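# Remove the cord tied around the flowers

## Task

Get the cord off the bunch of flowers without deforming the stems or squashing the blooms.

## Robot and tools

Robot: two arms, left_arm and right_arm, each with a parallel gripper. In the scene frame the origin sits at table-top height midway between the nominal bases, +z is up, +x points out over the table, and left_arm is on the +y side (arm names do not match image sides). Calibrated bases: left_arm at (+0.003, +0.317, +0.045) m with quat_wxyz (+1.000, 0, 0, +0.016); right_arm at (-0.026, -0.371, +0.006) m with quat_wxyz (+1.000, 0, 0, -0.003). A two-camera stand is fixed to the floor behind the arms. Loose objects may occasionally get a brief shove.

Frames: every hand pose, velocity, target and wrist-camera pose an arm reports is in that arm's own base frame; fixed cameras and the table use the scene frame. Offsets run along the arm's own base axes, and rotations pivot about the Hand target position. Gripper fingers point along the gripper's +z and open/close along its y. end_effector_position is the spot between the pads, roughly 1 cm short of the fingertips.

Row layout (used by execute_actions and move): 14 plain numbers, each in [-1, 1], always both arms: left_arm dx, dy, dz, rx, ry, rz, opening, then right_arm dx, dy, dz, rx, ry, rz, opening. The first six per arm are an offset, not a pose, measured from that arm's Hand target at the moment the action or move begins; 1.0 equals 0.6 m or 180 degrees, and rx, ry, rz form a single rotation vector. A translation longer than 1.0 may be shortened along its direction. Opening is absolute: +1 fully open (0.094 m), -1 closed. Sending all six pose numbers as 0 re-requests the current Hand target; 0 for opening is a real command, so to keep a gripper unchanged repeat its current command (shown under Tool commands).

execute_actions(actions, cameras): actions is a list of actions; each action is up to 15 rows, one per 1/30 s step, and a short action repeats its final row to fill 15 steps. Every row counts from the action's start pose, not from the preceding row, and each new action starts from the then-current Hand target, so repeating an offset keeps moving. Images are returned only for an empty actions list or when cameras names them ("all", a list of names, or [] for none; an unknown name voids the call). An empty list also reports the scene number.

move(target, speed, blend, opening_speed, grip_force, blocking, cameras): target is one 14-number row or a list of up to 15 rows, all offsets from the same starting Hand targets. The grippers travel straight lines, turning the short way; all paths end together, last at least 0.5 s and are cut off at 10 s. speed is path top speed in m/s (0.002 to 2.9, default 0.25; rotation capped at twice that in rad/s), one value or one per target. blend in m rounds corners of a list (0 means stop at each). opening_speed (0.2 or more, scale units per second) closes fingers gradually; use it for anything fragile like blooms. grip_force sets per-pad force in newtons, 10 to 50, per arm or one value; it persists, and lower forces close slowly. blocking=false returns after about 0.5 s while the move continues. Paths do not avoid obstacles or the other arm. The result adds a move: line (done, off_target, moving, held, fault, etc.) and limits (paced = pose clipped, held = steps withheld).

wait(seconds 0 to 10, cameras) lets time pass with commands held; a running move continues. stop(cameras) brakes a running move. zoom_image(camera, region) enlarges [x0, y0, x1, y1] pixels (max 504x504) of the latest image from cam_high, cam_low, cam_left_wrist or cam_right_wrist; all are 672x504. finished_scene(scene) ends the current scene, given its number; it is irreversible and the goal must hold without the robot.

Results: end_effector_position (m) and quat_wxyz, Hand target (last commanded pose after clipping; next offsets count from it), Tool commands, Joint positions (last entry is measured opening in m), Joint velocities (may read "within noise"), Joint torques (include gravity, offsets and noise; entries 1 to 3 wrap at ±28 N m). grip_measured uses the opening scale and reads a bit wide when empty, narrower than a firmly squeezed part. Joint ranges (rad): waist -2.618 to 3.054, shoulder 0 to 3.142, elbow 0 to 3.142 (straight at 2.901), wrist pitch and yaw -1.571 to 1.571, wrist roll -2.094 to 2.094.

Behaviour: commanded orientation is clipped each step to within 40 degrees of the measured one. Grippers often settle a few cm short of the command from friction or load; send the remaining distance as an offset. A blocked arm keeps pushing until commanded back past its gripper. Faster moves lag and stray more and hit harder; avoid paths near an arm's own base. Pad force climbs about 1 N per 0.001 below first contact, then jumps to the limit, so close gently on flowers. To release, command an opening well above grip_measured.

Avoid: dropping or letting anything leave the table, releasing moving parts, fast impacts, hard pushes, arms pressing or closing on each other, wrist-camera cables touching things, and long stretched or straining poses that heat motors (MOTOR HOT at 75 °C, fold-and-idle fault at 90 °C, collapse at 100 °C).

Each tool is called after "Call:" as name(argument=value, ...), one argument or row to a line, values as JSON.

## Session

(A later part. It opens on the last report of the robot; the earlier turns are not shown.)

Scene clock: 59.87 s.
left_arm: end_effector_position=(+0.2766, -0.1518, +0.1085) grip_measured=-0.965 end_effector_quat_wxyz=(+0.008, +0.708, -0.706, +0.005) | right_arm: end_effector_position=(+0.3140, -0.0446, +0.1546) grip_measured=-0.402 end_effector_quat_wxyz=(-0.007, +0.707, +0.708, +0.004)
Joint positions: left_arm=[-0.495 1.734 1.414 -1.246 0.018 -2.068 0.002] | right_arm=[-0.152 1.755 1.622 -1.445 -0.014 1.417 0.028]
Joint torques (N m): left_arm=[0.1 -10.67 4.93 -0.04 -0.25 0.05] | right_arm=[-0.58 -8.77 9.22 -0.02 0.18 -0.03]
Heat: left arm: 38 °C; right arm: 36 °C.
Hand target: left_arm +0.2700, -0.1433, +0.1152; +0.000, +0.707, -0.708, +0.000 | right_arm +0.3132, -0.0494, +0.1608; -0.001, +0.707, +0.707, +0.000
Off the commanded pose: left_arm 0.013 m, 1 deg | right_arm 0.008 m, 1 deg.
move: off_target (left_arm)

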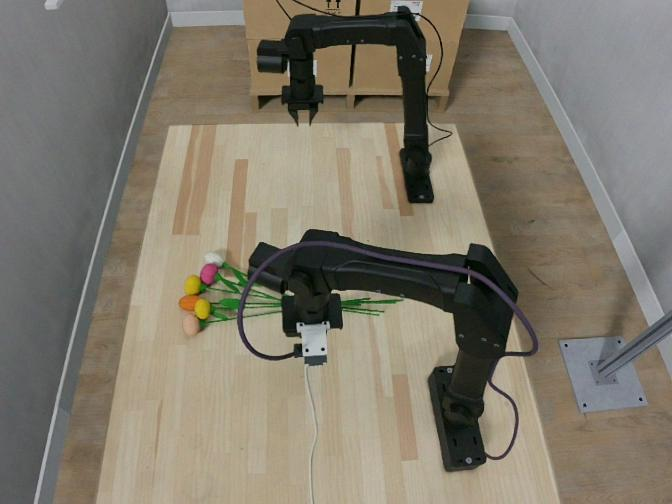

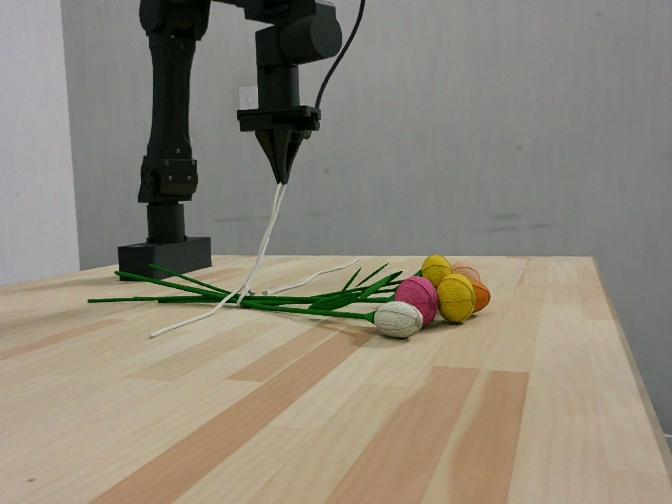

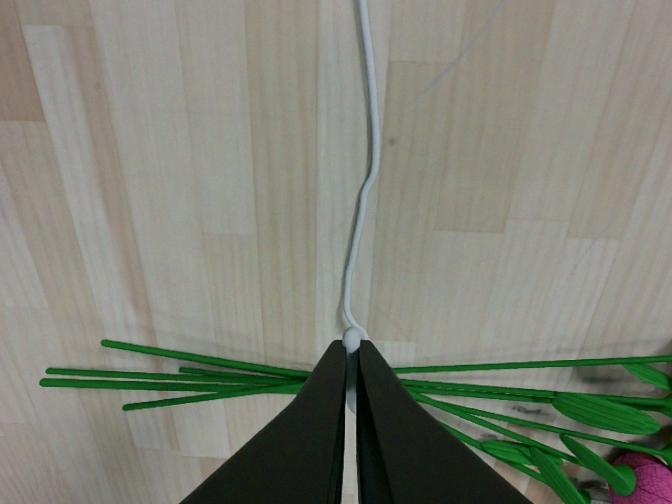

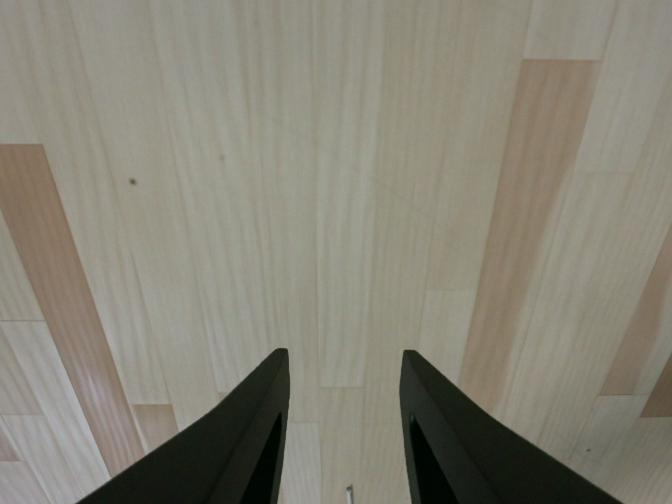

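Call:
move(
  target=[0,0.3,-0.03,0,0,0,-1,0,0,0,0,0,0,-0.4],
  cameras=["all"],
  speed=0.1,
)

Call:
zoom_image(
  camera="cam_high",
  region=[240, 240, 380, 380],
)

Scene clock: 62.60 s.
left_arm: end_effector_position=(+0.2695, +0.0332, +0.0942) grip_measured=-0.965 end_effector_quat_wxyz=(+0.015, +0.708, -0.706, -0.003) | right_arm: end_effector_position=(+0.3140, -0.0446, +0.1546) grip_measured=-0.402 end_effector_quat_wxyz=(-0.007, +0.707, +0.708, +0.004)
Joint positions: left_arm=[0.128 1.605 1.215 -1.207 0.014 -1.446 0.002] | right_arm=[-0.152 1.755 1.622 -1.445 -0.014 1.417 0.028]
Joint torques (N m): left_arm=[0.34 -8.44 4.93 0.38 -0.2 0.03] | right_arm=[-0.53 -8.83 9.25 -0.03 0.17 -0.03]
Heat: left arm: 37 °C; right arm: 36 °C.
Hand target: left_arm +0.2701, +0.0369, +0.0972; +0.000, +0.707, -0.708, +0.000 | right_arm +0.3132, -0.0494, +0.1608; -0.001, +0.707, +0.707, +0.000
Off the commanded pose: left_arm 0.005 m, 2 deg | right_arm 0.008 m, 1 deg.
move: done

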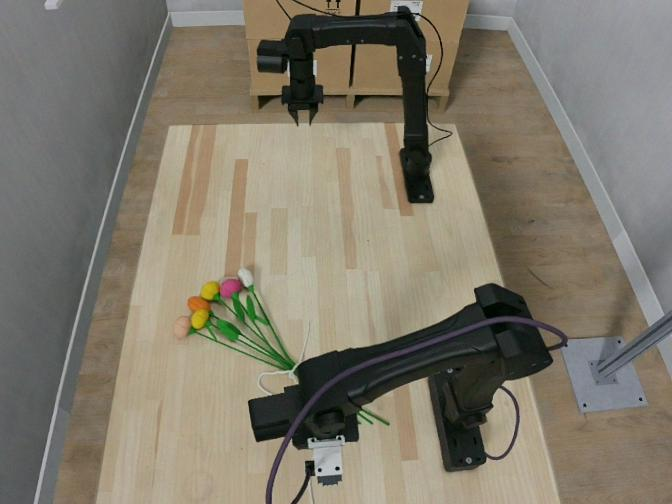

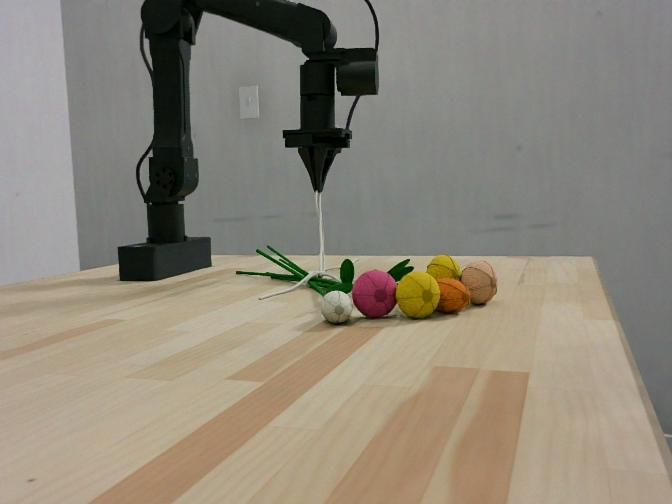

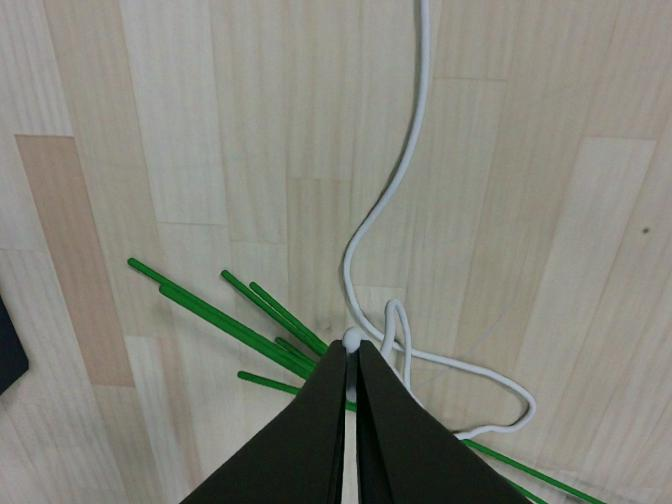

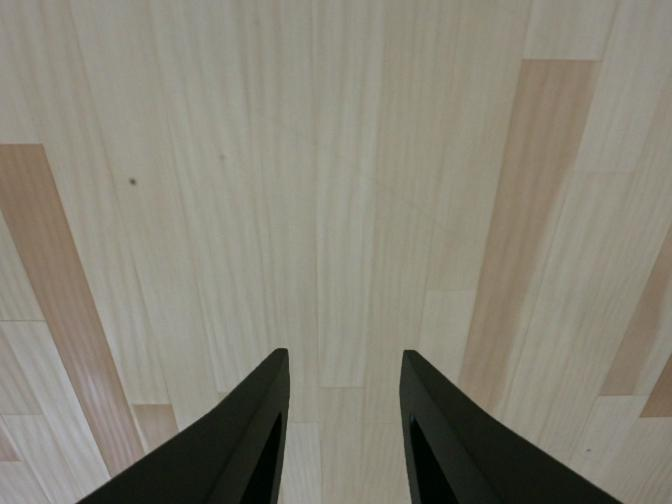

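Scaled by 3.600 from the camera's 672x504 image, which has a finer 960x720 frame.

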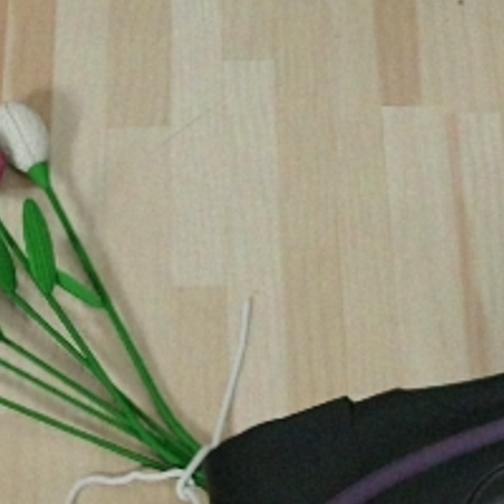

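Call:
move(
  target=[
    [0.0,0.08,-0.12,0,0,0,-1,0,0,0,0,0,0,-0.4],
    [0.0,0.08,-0.12,0,0,0,-0.4,0,0,0,0,0,0,-0.4],
    [0.0,0.08,0.1,0,0,0,-0.4,0,0,0,0,0,0,-0.4],
    [0.05,-0.1,0.15,0,0,0,-0.4,0,0,0,0,0,0,-0.4],
  ],
  cameras=["all"],
  speed=0.12,
)

Call:
zoom_image(
  camera="cam_left_wrist",
  region=[220, 250, 560, 504],
)

Scene clock: 68.27 s.
left_arm: end_effector_position=(+0.2974, -0.0249, +0.1803) grip_measured=-0.403 end_effector_quat_wxyz=(+0.007, +0.703, -0.711, +0.002) | right_arm: end_effector_position=(+0.3140, -0.0446, +0.1546) grip_measured=-0.402 end_effector_quat_wxyz=(-0.007, +0.707, +0.708, +0.004)
Joint positions: left_arm=[-0.079 1.695 1.655 -1.536 0.013 -1.638 0.028] | right_arm=[-0.152 1.755 1.622 -1.445 -0.014 1.417 0.028]
Joint torques (N m): left_arm=[-0.13 -6.42 8.96 -0.01 -0.22 -0.06] | right_arm=[-0.58 -8.8 9.2 0 0.17 -0.03]
Heat: left arm: 37 °C; right arm: 36 °C.
Hand target: left_arm +0.3001, -0.0231, +0.1872; +0.000, +0.707, -0.708, +0.000 | right_arm +0.3132, -0.0494, +0.1608; -0.001, +0.707, +0.707, +0.000
Off the commanded pose: left_arm 0.008 m, 1 deg | right_arm 0.008 m, 1 deg.
move: done

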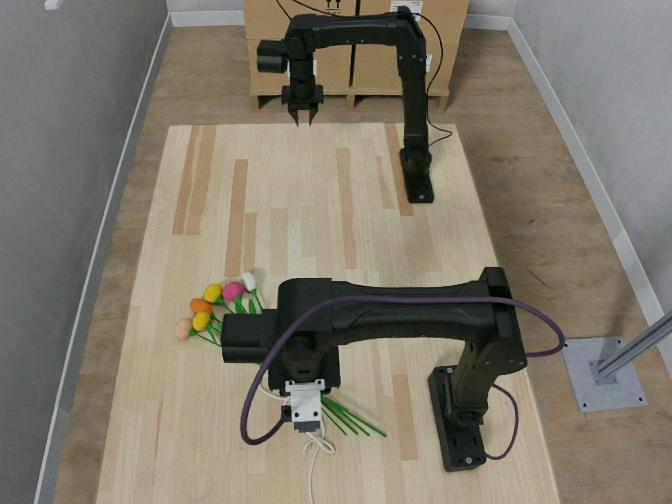

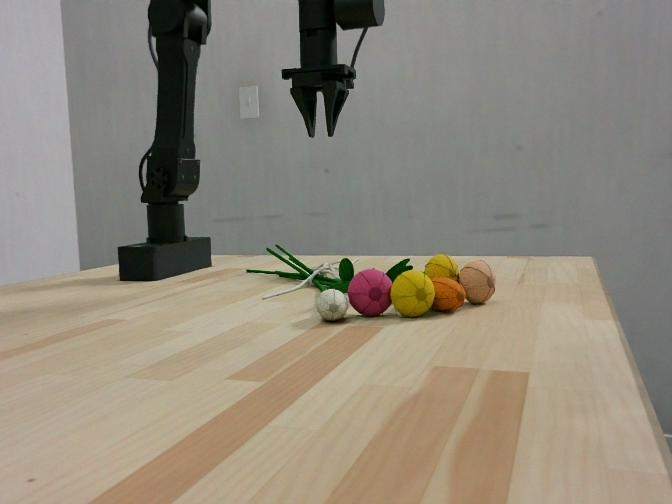

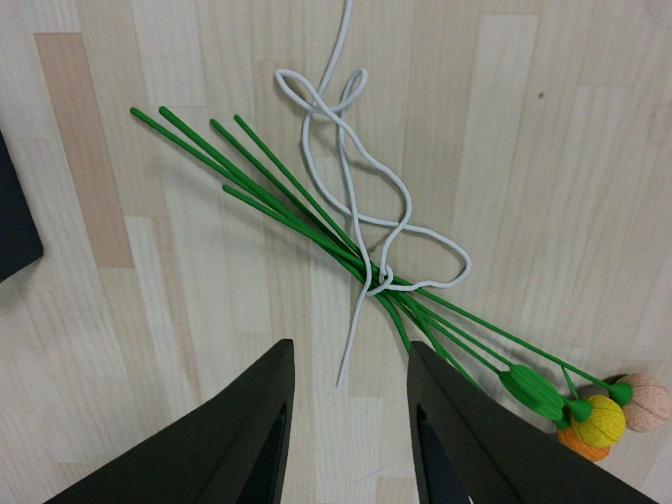

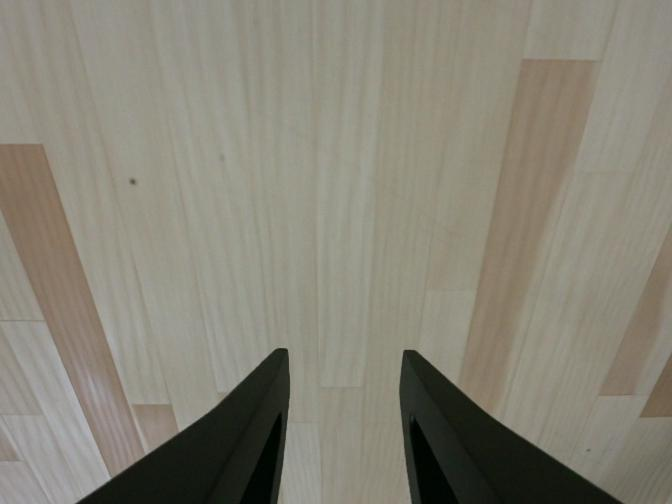

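Scaled by 1.482 from the camera's 672x504 image, which has a finer 960x720 frame.

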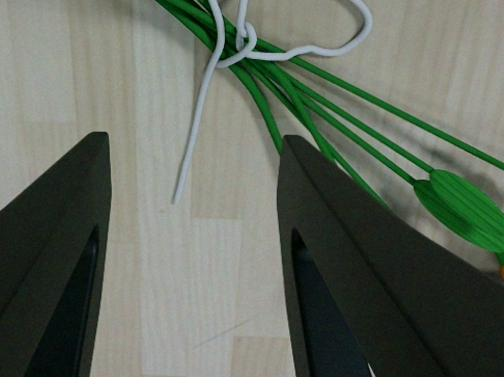

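Call:
zoom_image(
  camera="cam_left_wrist",
  region=[320, 220, 440, 310],
)

Call:
zoom_image(
  camera="cam_left_wrist",
  region=[260, 50, 480, 310],
)

Scaled by 4.200 from the camera's 672x504 image, which has a finer 960x720 frame.

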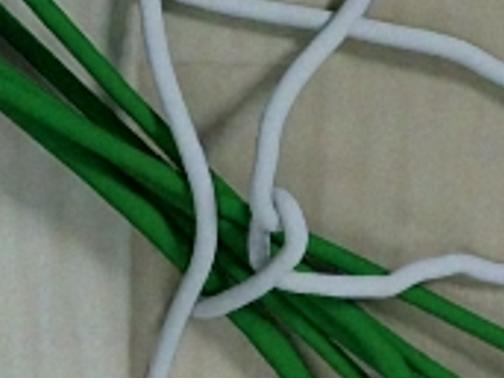

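Scaled by 1.938 from the camera's 672x504 image, which has a finer 960x720 frame.

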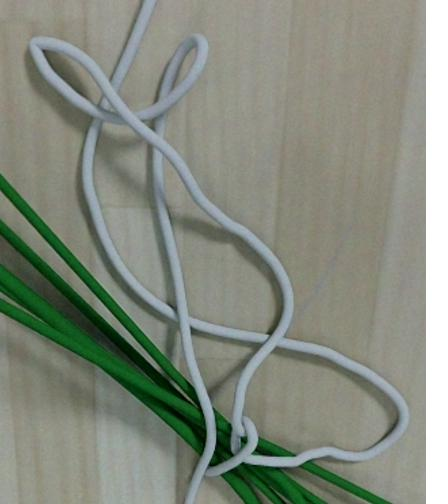

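Call:
move(
  target=[
    [-0.005,-0.05,0.0,0,0,0,-0.6,0,0,0,0,0,0,-0.4],
    [-0.005,-0.05,-0.28,0,0,0,-0.6,0,0,0,0,0,0,-0.4],
  ],
  cameras=["cam_low","cam_left_wrist"],
  speed=0.2,
)

Scene clock: 71.60 s.
left_arm: end_effector_position=(+0.2960, -0.0545, +0.0218) grip_measured=-0.597 end_effector_quat_wxyz=(+0.006, +0.704, -0.710, +0.002) | right_arm: end_effector_position=(+0.3140, -0.0446, +0.1546) grip_measured=-0.402 end_effector_quat_wxyz=(-0.007, +0.707, +0.708, +0.004)
Joint positions: left_arm=[-0.178 1.772 1.103 -0.906 0.013 -1.739 0.019] | right_arm=[-0.152 1.755 1.622 -1.445 -0.014 1.417 0.028]
Joint torques (N m): left_arm=[-0.25 -7.47 4.93 0.42 -0.17 -0.12] | right_arm=[-0.51 -8.81 9.18 -0.01 0.18 -0.04]
Heat: left arm: 36 °C; right arm: 36 °C.
Hand target: left_arm +0.2970, -0.0532, +0.0192; +0.000, +0.707, -0.707, +0.000 | right_arm +0.3132, -0.0494, +0.1608; -0.001, +0.707, +0.707, +0.000
Off the commanded pose: left_arm 0.003 m, 1 deg | right_arm 0.008 m, 1 deg.
move: done
Images, in order (width x height): cam_low 672x504, cam_left_wrist 672x504.

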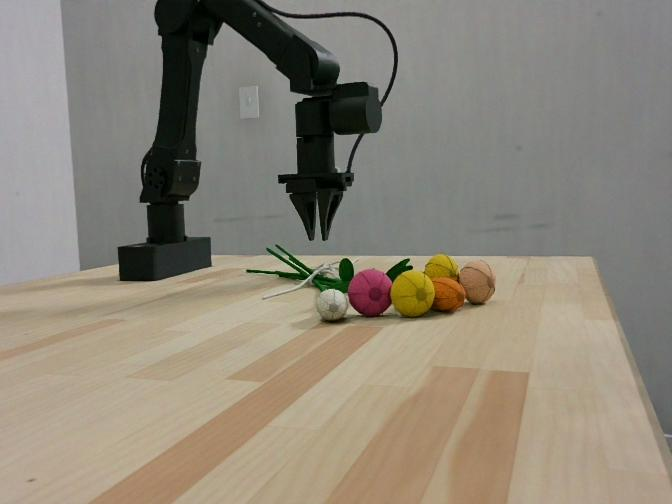

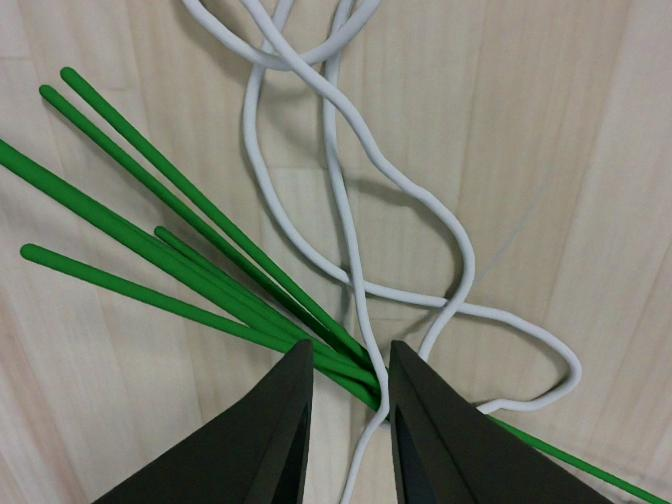

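Call:
move(
  target=[
    [-0.01,0.028,0.0,0,0,0,-0.7,0,0,0,0,0,0,-0.4],
    [-0.01,0.028,-0.05,0,0,0,-0.7,0,0,0,0,0,0,-0.4],
  ],
  cameras=["cam_left_wrist"],
  speed=0.1,
)

Scene clock: 73.63 s.
left_arm: end_effector_position=(+0.2910, -0.0402, -0.0069) grip_measured=-0.697 end_effector_quat_wxyz=(+0.005, +0.708, -0.707, +0.004) | right_arm: end_effector_position=(+0.3140, -0.0446, +0.1546) grip_measured=-0.402 end_effector_quat_wxyz=(-0.007, +0.707, +0.708, +0.004)
Joint positions: left_arm=[-0.133 1.796 1.004 -0.778 0.013 -1.705 0.014] | right_arm=[-0.152 1.755 1.622 -1.445 -0.014 1.417 0.028]
Joint torques (N m): left_arm=[0.35 -6.97 4.49 0.41 -0.2 0.05] | right_arm=[-0.58 -8.8 9.24 -0.03 0.17 -0.05]
Heat: left arm: 36 °C; right arm: 36 °C.
Hand target: left_arm +0.2911, -0.0364, -0.0107; +0.000, +0.707, -0.708, +0.001 | right_arm +0.3132, -0.0494, +0.1608; -0.001, +0.707, +0.707, +0.000
Off the commanded pose: left_arm 0.005 m, 1 deg | right_arm 0.008 m, 1 deg.
move: done
Images, in order (width x height): cam_left_wrist 672x504.

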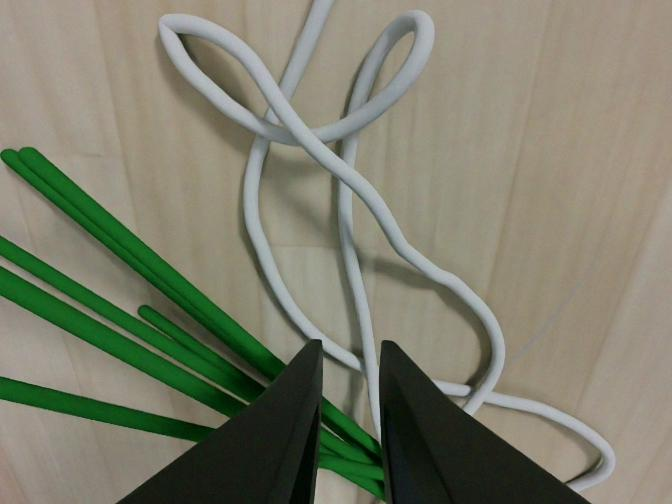

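Call:
move(
  target=[
    [-0.002,0.02,0.0,0,0,0,-0.65,0,0,0,0,0,0,-0.4],
    [-0.002,0.02,-0.045,0,0,0,-0.65,0,0,0,0,0,0,-0.4],
  ],
  cameras=["cam_left_wrist"],
  speed=0.1,
)

Scene clock: 75.60 s.
left_arm: end_effector_position=(+0.2902, -0.0282, -0.0339) grip_measured=-0.653 end_effector_quat_wxyz=(+0.005, +0.707, -0.707, +0.004) | right_arm: end_effector_position=(+0.3140, -0.0446, +0.1546) grip_measured=-0.402 end_effector_quat_wxyz=(-0.007, +0.707, +0.708, +0.004)
Joint positions: left_arm=[-0.093 1.852 0.947 -0.666 0.012 -1.665 0.016] | right_arm=[-0.152 1.755 1.622 -1.445 -0.014 1.417 0.028]
Joint torques (N m): left_arm=[0.57 -7.13 4.25 0.44 -0.2 0.06] | right_arm=[-0.59 -8.8 9.21 -0.03 0.16 -0.03]
Heat: left arm: 36 °C; right arm: 36 °C.
Hand target: left_arm +0.2899, -0.0244, -0.0377; +0.000, +0.707, -0.708, +0.001 | right_arm +0.3132, -0.0494, +0.1608; -0.001, +0.707, +0.707, +0.000
Off the commanded pose: left_arm 0.005 m, 1 deg | right_arm 0.008 m, 1 deg.
move: done
Images, in order (width x height): cam_left_wrist 672x504.

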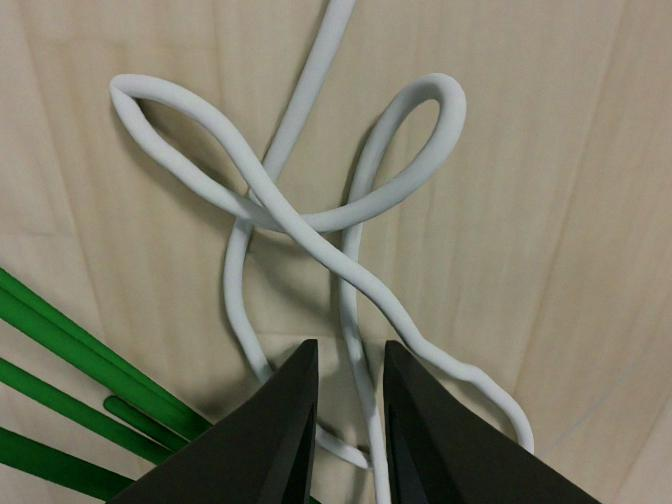

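Call:
move(
  target=[
    [0,0,0.0,0,0,0,-1,0,0,0,0,0,0,-0.4],
    [0,0.0,0.2,0,0,0,-1,0,0,0,0,0,0,-0.4],
    [0.02,0.12,0.2,0,0,0,-1,0,0,0,0,0,0,-0.4],
  ],
  cameras=["all"],
  speed=0.1,
)

Scene clock: 79.70 s.
left_arm: end_effector_position=(+0.2958, +0.0443, +0.0751) grip_measured=-0.996 end_effector_quat_wxyz=(+0.007, +0.709, -0.705, +0.001) | right_arm: end_effector_position=(+0.3140, -0.0446, +0.1546) grip_measured=-0.402 end_effector_quat_wxyz=(-0.007, +0.707, +0.708, +0.004)
Joint positions: left_arm=[0.152 1.705 1.247 -1.122 0.011 -1.425 0] | right_arm=[-0.152 1.755 1.622 -1.445 -0.014 1.417 0.028]
Joint torques (N m): left_arm=[0.23 -6.72 9.13 -0.02 -0.16 0.06] | right_arm=[-0.61 -8.83 9.25 -0.03 0.17 -0.03]
Heat: left arm: 36 °C; right arm: 37 °C.
Hand target: left_arm +0.3018, +0.0475, +0.0822; +0.000, +0.707, -0.708, +0.001 | right_arm +0.3132, -0.0494, +0.1608; -0.001, +0.707, +0.707, +0.000
Off the commanded pose: left_arm 0.010 m, 1 deg | right_arm 0.008 m, 1 deg.
move: done

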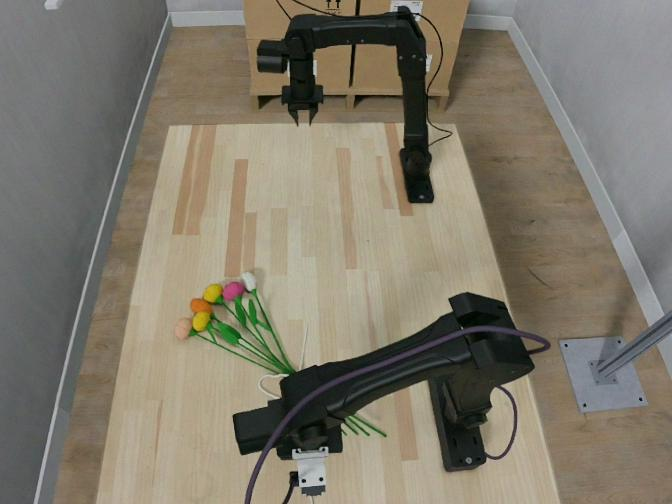

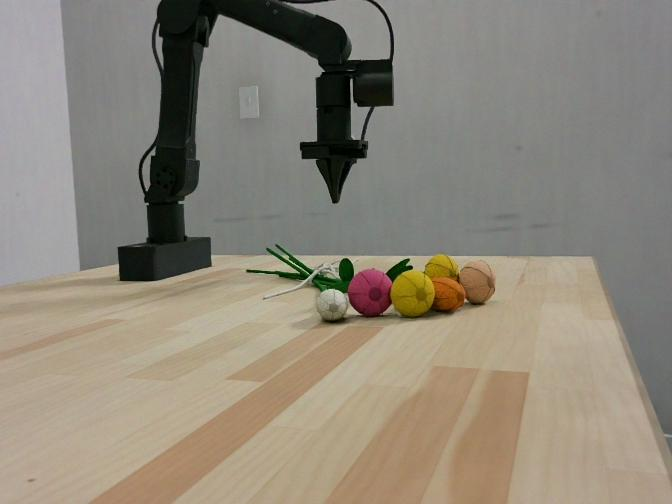

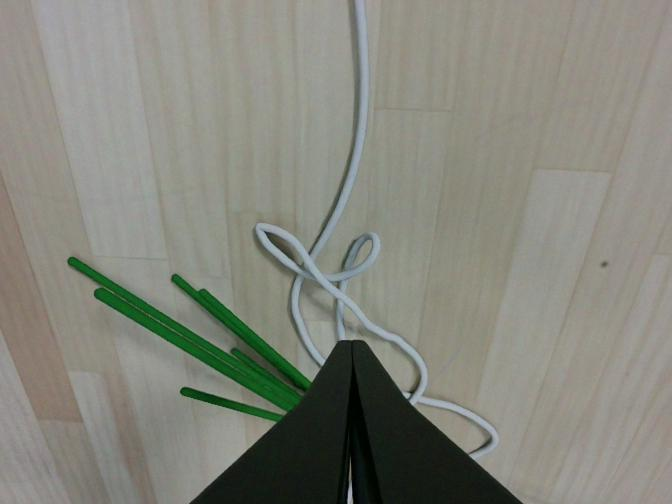

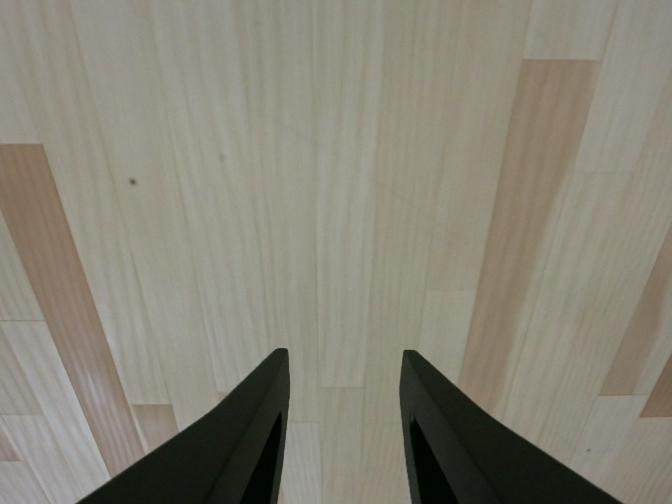

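Call:
move(
  target=[
    [-0.02,-0.12,-0.05,0,0,0,-0.65,0,0,0,0,0,0,-0.4],
    [-0.02,-0.12,-0.215,0,0,0,-0.65,0,0,0,0,0,0,-0.4],
  ],
  cameras=["cam_left_wrist"],
  speed=0.12,
)

Scene clock: 82.30 s.
left_arm: end_effector_position=(+0.2918, -0.0259, -0.0378) grip_measured=-0.652 end_effector_quat_wxyz=(+0.003, +0.704, -0.710, +0.005) | right_arm: end_effector_position=(+0.3140, -0.0446, +0.1546) grip_measured=-0.402 end_effector_quat_wxyz=(-0.007, +0.707, +0.708, +0.004)
Joint positions: left_arm=[-0.085 1.864 0.943 -0.647 0.011 -1.647 0.016] | right_arm=[-0.152 1.755 1.622 -1.445 -0.014 1.417 0.028]
Joint torques (N m): left_arm=[-0.17 -6.27 3.43 0.65 -0.17 -0.11] | right_arm=[-0.57 -8.81 9.22 -0.02 0.18 -0.03]
Heat: left arm: 35 °C; right arm: 37 °C.
Hand target: left_arm +0.2899, -0.0244, -0.0467; +0.000, +0.707, -0.708, +0.000 | right_arm +0.3132, -0.0494, +0.1608; -0.001, +0.707, +0.707, +0.000
Off the commanded pose: left_arm 0.009 m, 1 deg | right_arm 0.008 m, 1 deg.
move: done
Images, in order (width x height): cam_left_wrist 672x504.

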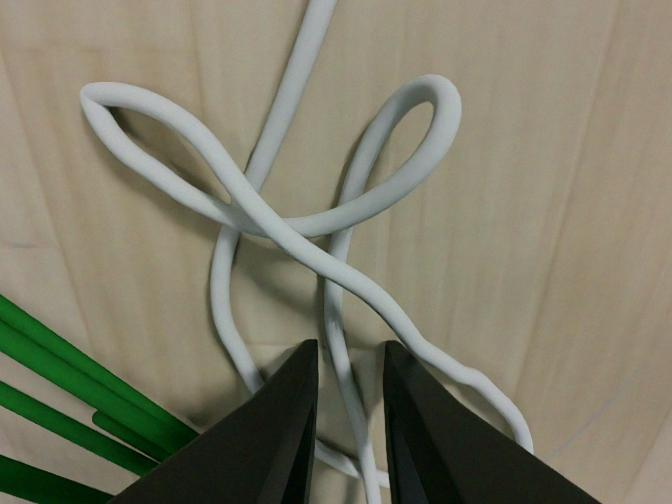

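Call:
move(
  target=[
    [0,0,0.0,0,0,0,-1,0,0,0,0,0,0,-0.4],
    [0,0.0,0.2,0,0,0,-1,0,0,0,0,0,0,-0.4],
    [0.02,0.12,0.2,0,0,0,-1,0,0,0,0,0,0,-0.4],
  ],
  cameras=["all"],
  speed=0.1,
)

Scene clock: 86.33 s.
left_arm: end_effector_position=(+0.2957, +0.0446, +0.0662) grip_measured=-0.965 end_effector_quat_wxyz=(+0.006, +0.709, -0.705, +0.001) | right_arm: end_effector_position=(+0.3140, -0.0446, +0.1546) grip_measured=-0.402 end_effector_quat_wxyz=(-0.007, +0.707, +0.708, +0.004)
Joint positions: left_arm=[0.152 1.713 1.219 -1.086 0.009 -1.425 0.002] | right_arm=[-0.152 1.755 1.622 -1.445 -0.014 1.417 0.028]
Joint torques (N m): left_arm=[0.18 -6.69 9.1 0.04 -0.14 0.07] | right_arm=[-0.57 -8.8 9.18 -0.04 0.18 -0.04]
Heat: left arm: 35 °C; right arm: 37 °C.
Hand target: left_arm +0.3019, +0.0477, +0.0732; +0.000, +0.707, -0.708, +0.001 | right_arm +0.3132, -0.0494, +0.1608; -0.001, +0.707, +0.707, +0.000
Off the commanded pose: left_arm 0.010 m, 1 deg | right_arm 0.008 m, 1 deg.
move: done

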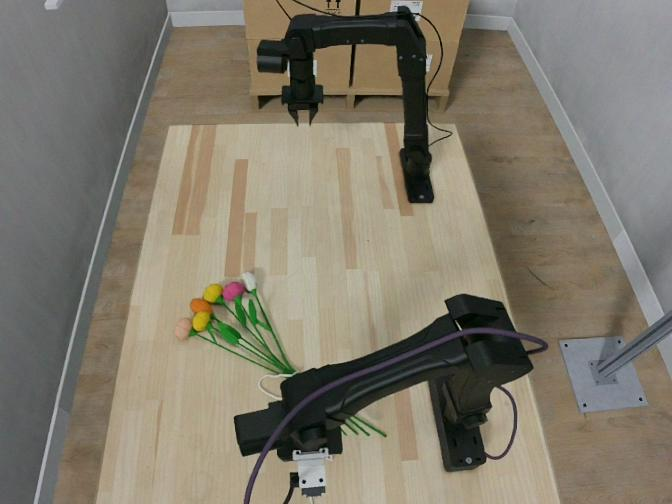

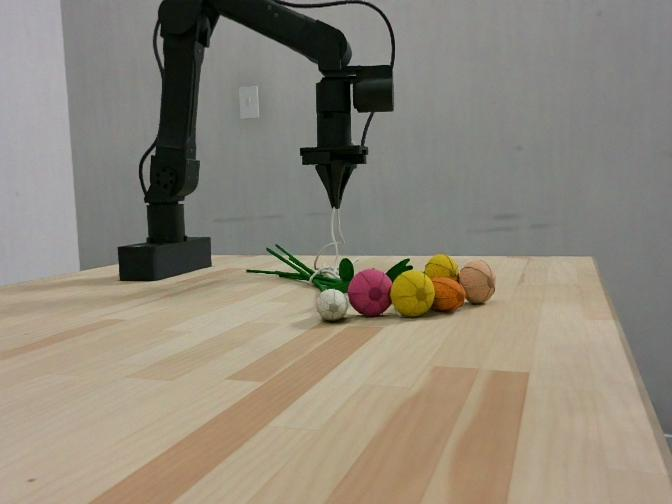

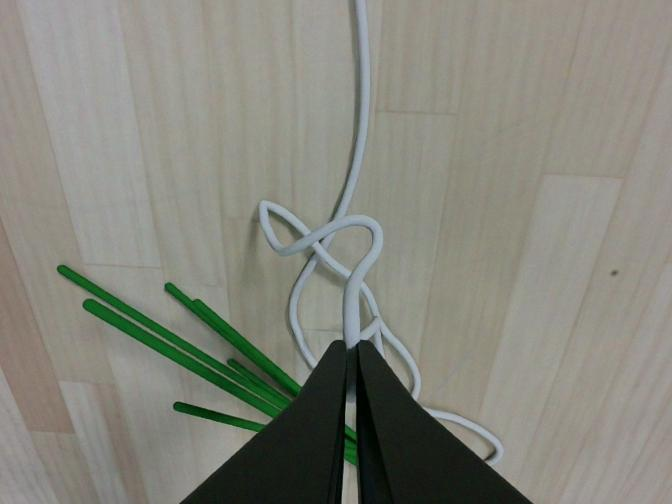

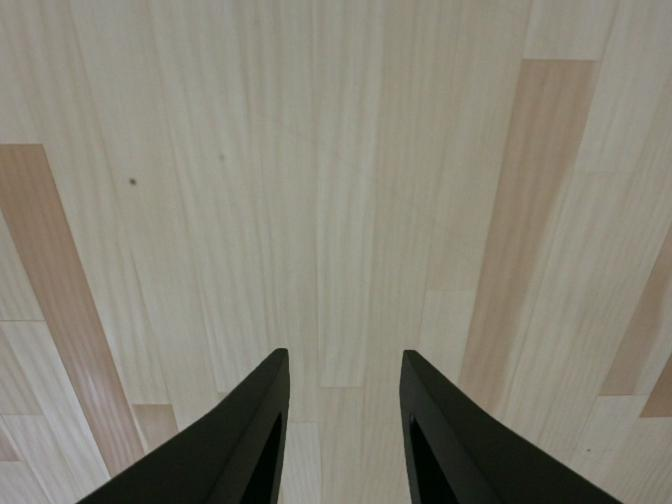

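Call:
move(
  target=[
    [0.06,0.12,0.0,0,0,0,-1,0,0,0,0,0,0,-0.4],
    [0.08,0.12,-0.17,0,0,0,-1,0,0,0,0,0,0,-0.4],
    [0.08,0.12,-0.17,0,0,0,-0.6,0,0,0,0,0,0,-0.4],
    [0.08,0.12,0.1,0,0,0,-0.6,0,0,0,0,0,0,-0.4],
    [0,-0.15,0.15,0,0,0,-0.4,0,0,0,0,0,0,-0.4],
  ],
  cameras=["all"],
  speed=0.13,
)

Call:
zoom_image(
  camera="cam_left_wrist",
  region=[250, 80, 500, 330],
)

Scene clock: 94.40 s.
left_arm: end_effector_position=(+0.3109, -0.0455, +0.1555) grip_measured=-0.403 end_effector_quat_wxyz=(+0.005, +0.703, -0.711, +0.003) | right_arm: end_effector_position=(+0.3140, -0.0446, +0.1546) grip_measured=-0.402 end_effector_quat_wxyz=(-0.007, +0.707, +0.708, +0.004)
Joint positions: left_arm=[-0.142 1.738 1.606 -1.44 0.011 -1.701 0.028] | right_arm=[-0.152 1.755 1.622 -1.445 -0.014 1.417 0.028]
Joint torques (N m): left_arm=[-0.06 -10.67 5 -0.02 -0.17 -0.1] | right_arm=[-0.58 -8.8 9.26 -0.01 0.16 -0.02]
Heat: left arm: 36 °C; right arm: 37 °C.
Hand target: left_arm +0.3019, -0.0424, +0.1633; +0.000, +0.707, -0.708, +0.001 | right_arm +0.3132, -0.0494, +0.1608; -0.001, +0.707, +0.707, +0.000
Off the commanded pose: left_arm 0.012 m, 1 deg | right_arm 0.008 m, 1 deg.
move: off_target (left_arm); target 5's new opening was sent with left_arm's hand 0.012 m and 1 deg from that target

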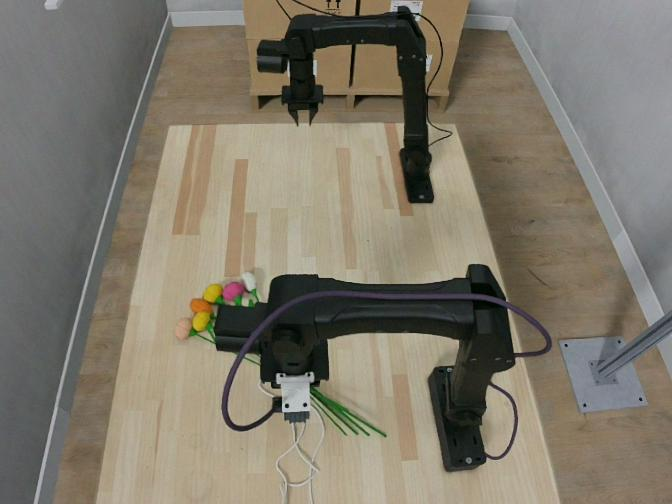

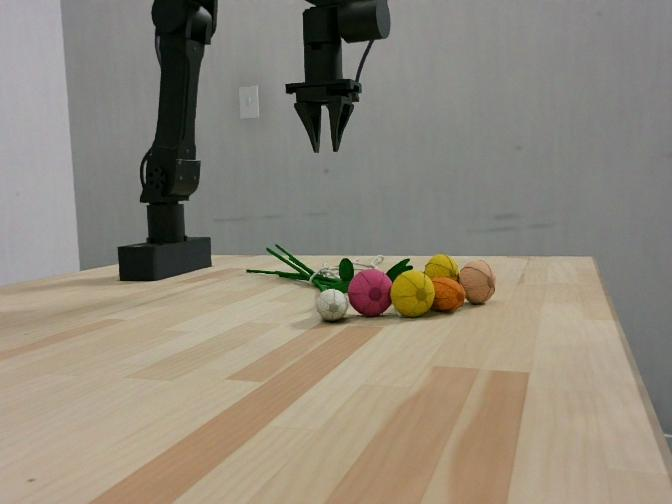

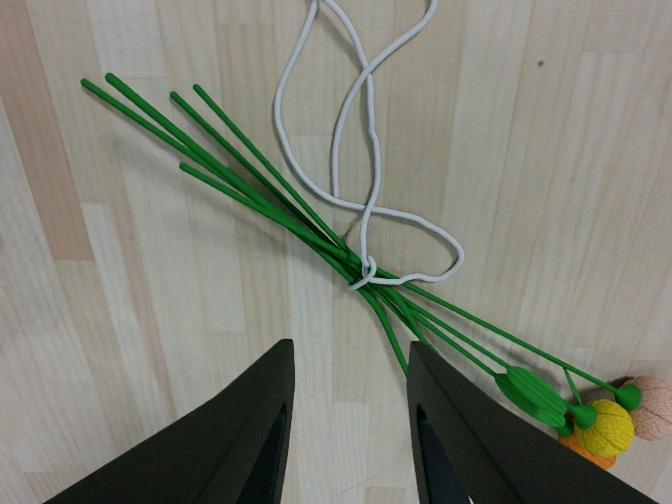

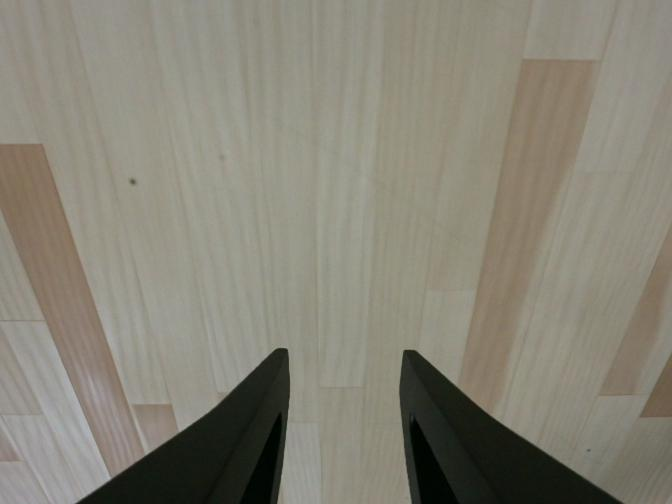

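Scaled by 2.016 from the camera's 672x504 image, which has a finer 960x720 frame.

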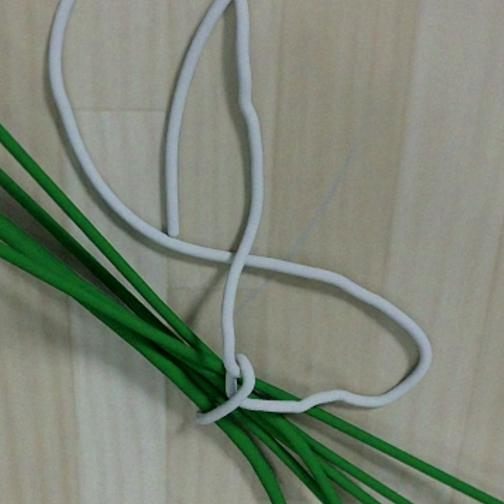

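Call:
move(
  target=[0.018,-0.165,-0.13,0,0,-0.22,-0.5,0,0,0,0,0,0,-0.4],
  cameras=["cam_high","cam_left_wrist"],
  speed=0.2,
)

Call:
zoom_image(
  camera="cam_left_wrist",
  region=[220, 100, 500, 380],
)

Scene clock: 97.43 s.
left_arm: end_effector_position=(+0.3116, -0.1415, +0.0901) grip_measured=-0.497 end_effector_quat_wxyz=(-0.004, -0.431, +0.902, -0.004) | right_arm: end_effector_position=(+0.3140, -0.0446, +0.1546) grip_measured=-0.402 end_effector_quat_wxyz=(-0.007, +0.707, +0.708, +0.004)
Joint positions: left_arm=[-0.423 1.847 1.48 -1.203 0.011 -1.314 0.024] | right_arm=[-0.152 1.755 1.622 -1.445 -0.014 1.417 0.028]
Joint torques (N m): left_arm=[-0.4 -8.24 4.92 0.46 -0.17 0.08] | right_arm=[-0.61 -8.85 9.21 -0.02 0.18 -0.03]
Heat: left arm: 36 °C; right arm: 37 °C.
Hand target: left_arm +0.3126, -0.1413, +0.0851; +0.000, -0.425, +0.905, +0.000 | right_arm +0.3132, -0.0494, +0.1608; -0.001, +0.707, +0.707, +0.000
Off the commanded pose: left_arm 0.005 m, 1 deg | right_arm 0.008 m, 1 deg.
move: done
Images, in order (width x height): cam_high 672x504, cam_left_wrist 672x504.

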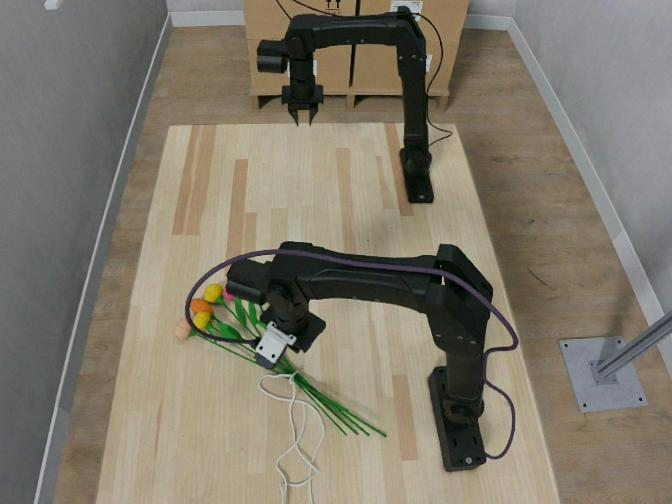

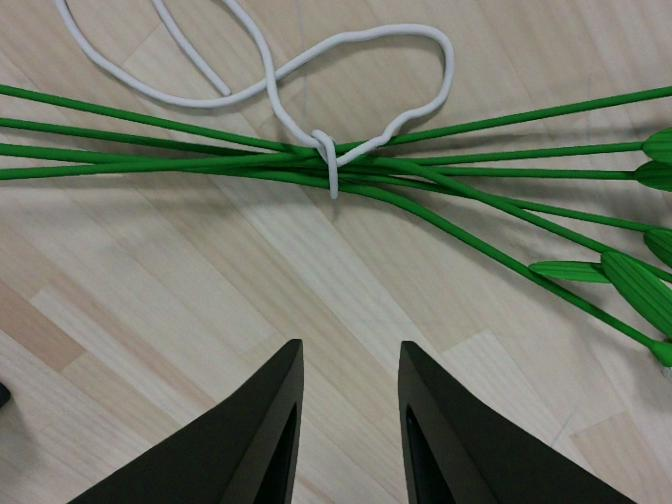

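Scaled by 1.800 from the camera's 672x504 image, which has a finer 960x720 frame.

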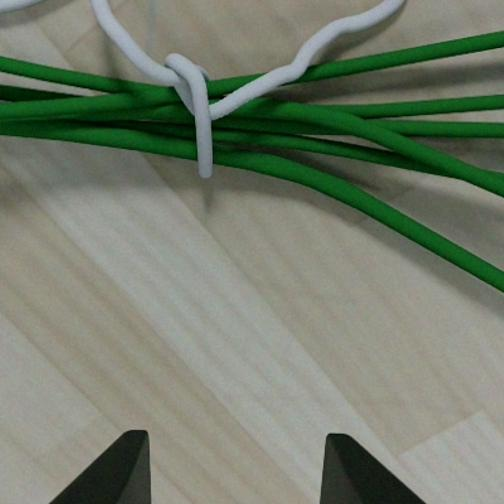

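Call:
move(
  target=[-0.026,-0.006,-0.12,0,0,0,-0.6,0,0,0,0,0,0,-0.4],
  cameras=["cam_left_wrist"],
  speed=0.12,
)

Scene clock: 99.03 s.
left_arm: end_effector_position=(+0.2963, -0.1444, +0.0167) grip_measured=-0.597 end_effector_quat_wxyz=(-0.006, -0.423, +0.906, -0.002) | right_arm: end_effector_position=(+0.3140, -0.0446, +0.1546) grip_measured=-0.402 end_effector_quat_wxyz=(-0.007, +0.707, +0.708, +0.004)
Joint positions: left_arm=[-0.45 1.881 1.221 -0.915 0.011 -1.325 0.019] | right_arm=[-0.152 1.755 1.622 -1.445 -0.014 1.417 0.028]
Joint torques (N m): left_arm=[-0.64 -8.21 4.77 0.46 -0.22 -0.1] | right_arm=[-0.57 -8.77 9.2 -0.01 0.18 -0.03]
Heat: left arm: 36 °C; right arm: 37 °C.
Hand target: left_arm +0.2972, -0.1450, +0.0133; +0.000, -0.425, +0.905, -0.001 | right_arm +0.3132, -0.0494, +0.1608; -0.001, +0.707, +0.707, +0.000
Off the commanded pose: left_arm 0.004 m, 1 deg | right_arm 0.008 m, 1 deg.
move: done
Images, in order (width x height): cam_left_wrist 672x504.

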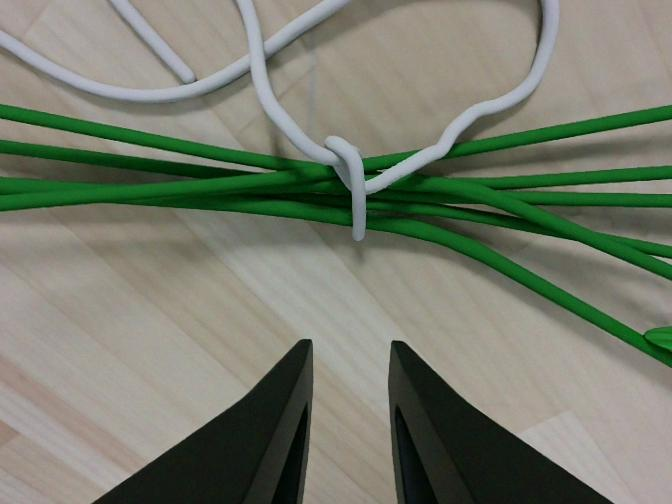

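Call:
move(
  target=[0.009,0.004,-0.062,0,0,0,-0.65,0,0,0,0,0,0,-0.4],
  cameras=["cam_left_wrist","cam_low"],
  speed=0.08,
)

Scene clock: 100.37 s.
left_arm: end_effector_position=(+0.3004, -0.1464, -0.0196) grip_measured=-0.647 end_effector_quat_wxyz=(-0.005, -0.423, +0.906, -0.003) | right_arm: end_effector_position=(+0.3140, -0.0446, +0.1546) grip_measured=-0.402 end_effector_quat_wxyz=(-0.007, +0.707, +0.708, +0.004)
Joint positions: left_arm=[-0.45 1.959 1.168 -0.782 0.011 -1.325 0.017] | right_arm=[-0.152 1.755 1.622 -1.445 -0.014 1.417 0.028]
Joint torques (N m): left_arm=[0.72 -8.46 4.38 0.43 -0.13 0] | right_arm=[-0.54 -8.8 9.22 -0.02 0.17 -0.04]
Heat: left arm: 36 °C; right arm: 37 °C.
Hand target: left_arm +0.3024, -0.1426, -0.0240; +0.000, -0.425, +0.905, -0.001 | right_arm +0.3132, -0.0494, +0.1608; -0.001, +0.707, +0.707, +0.000
Off the commanded pose: left_arm 0.006 m, 1 deg | right_arm 0.008 m, 1 deg.
move: done
Images, in order (width x height): cam_low 672x504, cam_left_wrist 672x504.

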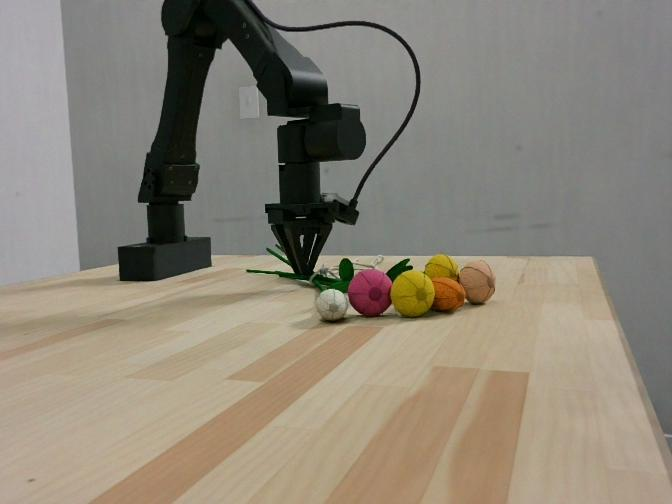

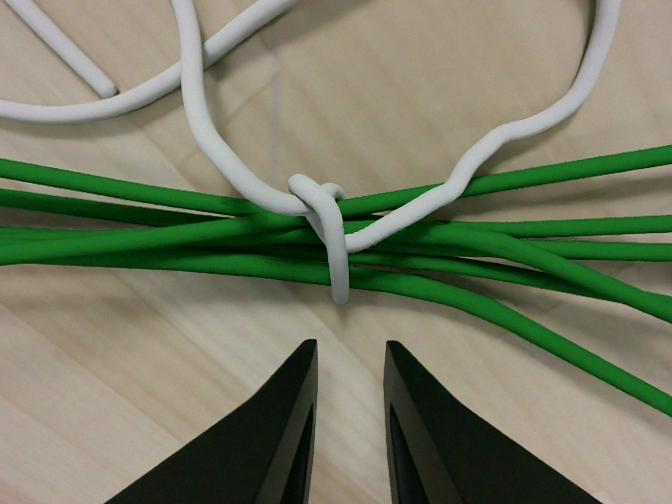

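Call:
move(
  target=[
    [0.004,0.016,0,0,0,0,-0.65,0,0,0,0,0,0,-0.4],
    [0.004,0.016,-0.02,0,0,0,-0.65,0,0,0,0,0,0,-0.4],
  ],
  cameras=["cam_left_wrist"],
  speed=0.06,
)

Scene clock: 101.93 s.
left_arm: end_effector_position=(+0.3025, -0.1364, -0.0308) grip_measured=-0.647 end_effector_quat_wxyz=(-0.006, -0.426, +0.905, -0.002) | right_arm: end_effector_position=(+0.3140, -0.0446, +0.1546) grip_measured=-0.402 end_effector_quat_wxyz=(-0.007, +0.707, +0.708, +0.004)
Joint positions: left_arm=[-0.42 1.977 1.142 -0.74 0.012 -1.301 0.017] | right_arm=[-0.152 1.755 1.622 -1.445 -0.014 1.417 0.028]
Joint torques (N m): left_arm=[0.65 -8.46 4.21 0.47 -0.16 0.06] | right_arm=[-0.55 -8.81 9.21 -0.02 0.17 -0.03]
Heat: left arm: 36 °C; right arm: 37 °C.
Hand target: left_arm +0.3049, -0.1330, -0.0360; +0.000, -0.425, +0.905, -0.001 | right_arm +0.3132, -0.0494, +0.1608; -0.001, +0.707, +0.707, +0.000
Off the commanded pose: left_arm 0.007 m, 1 deg | right_arm 0.008 m, 1 deg.
move: done
Images, in order (width x height): cam_left_wrist 672x504.

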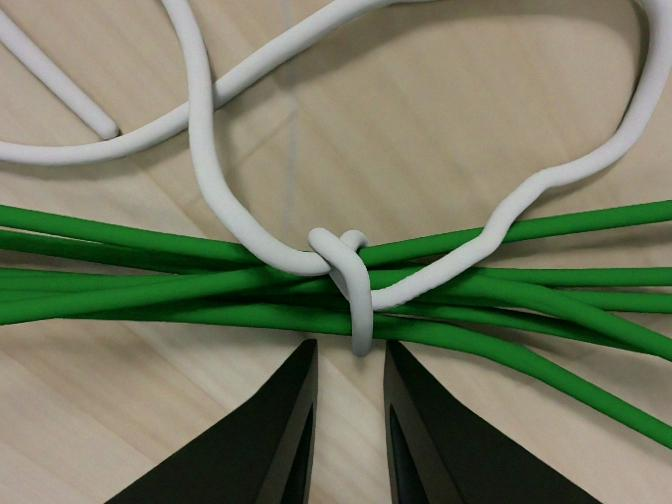

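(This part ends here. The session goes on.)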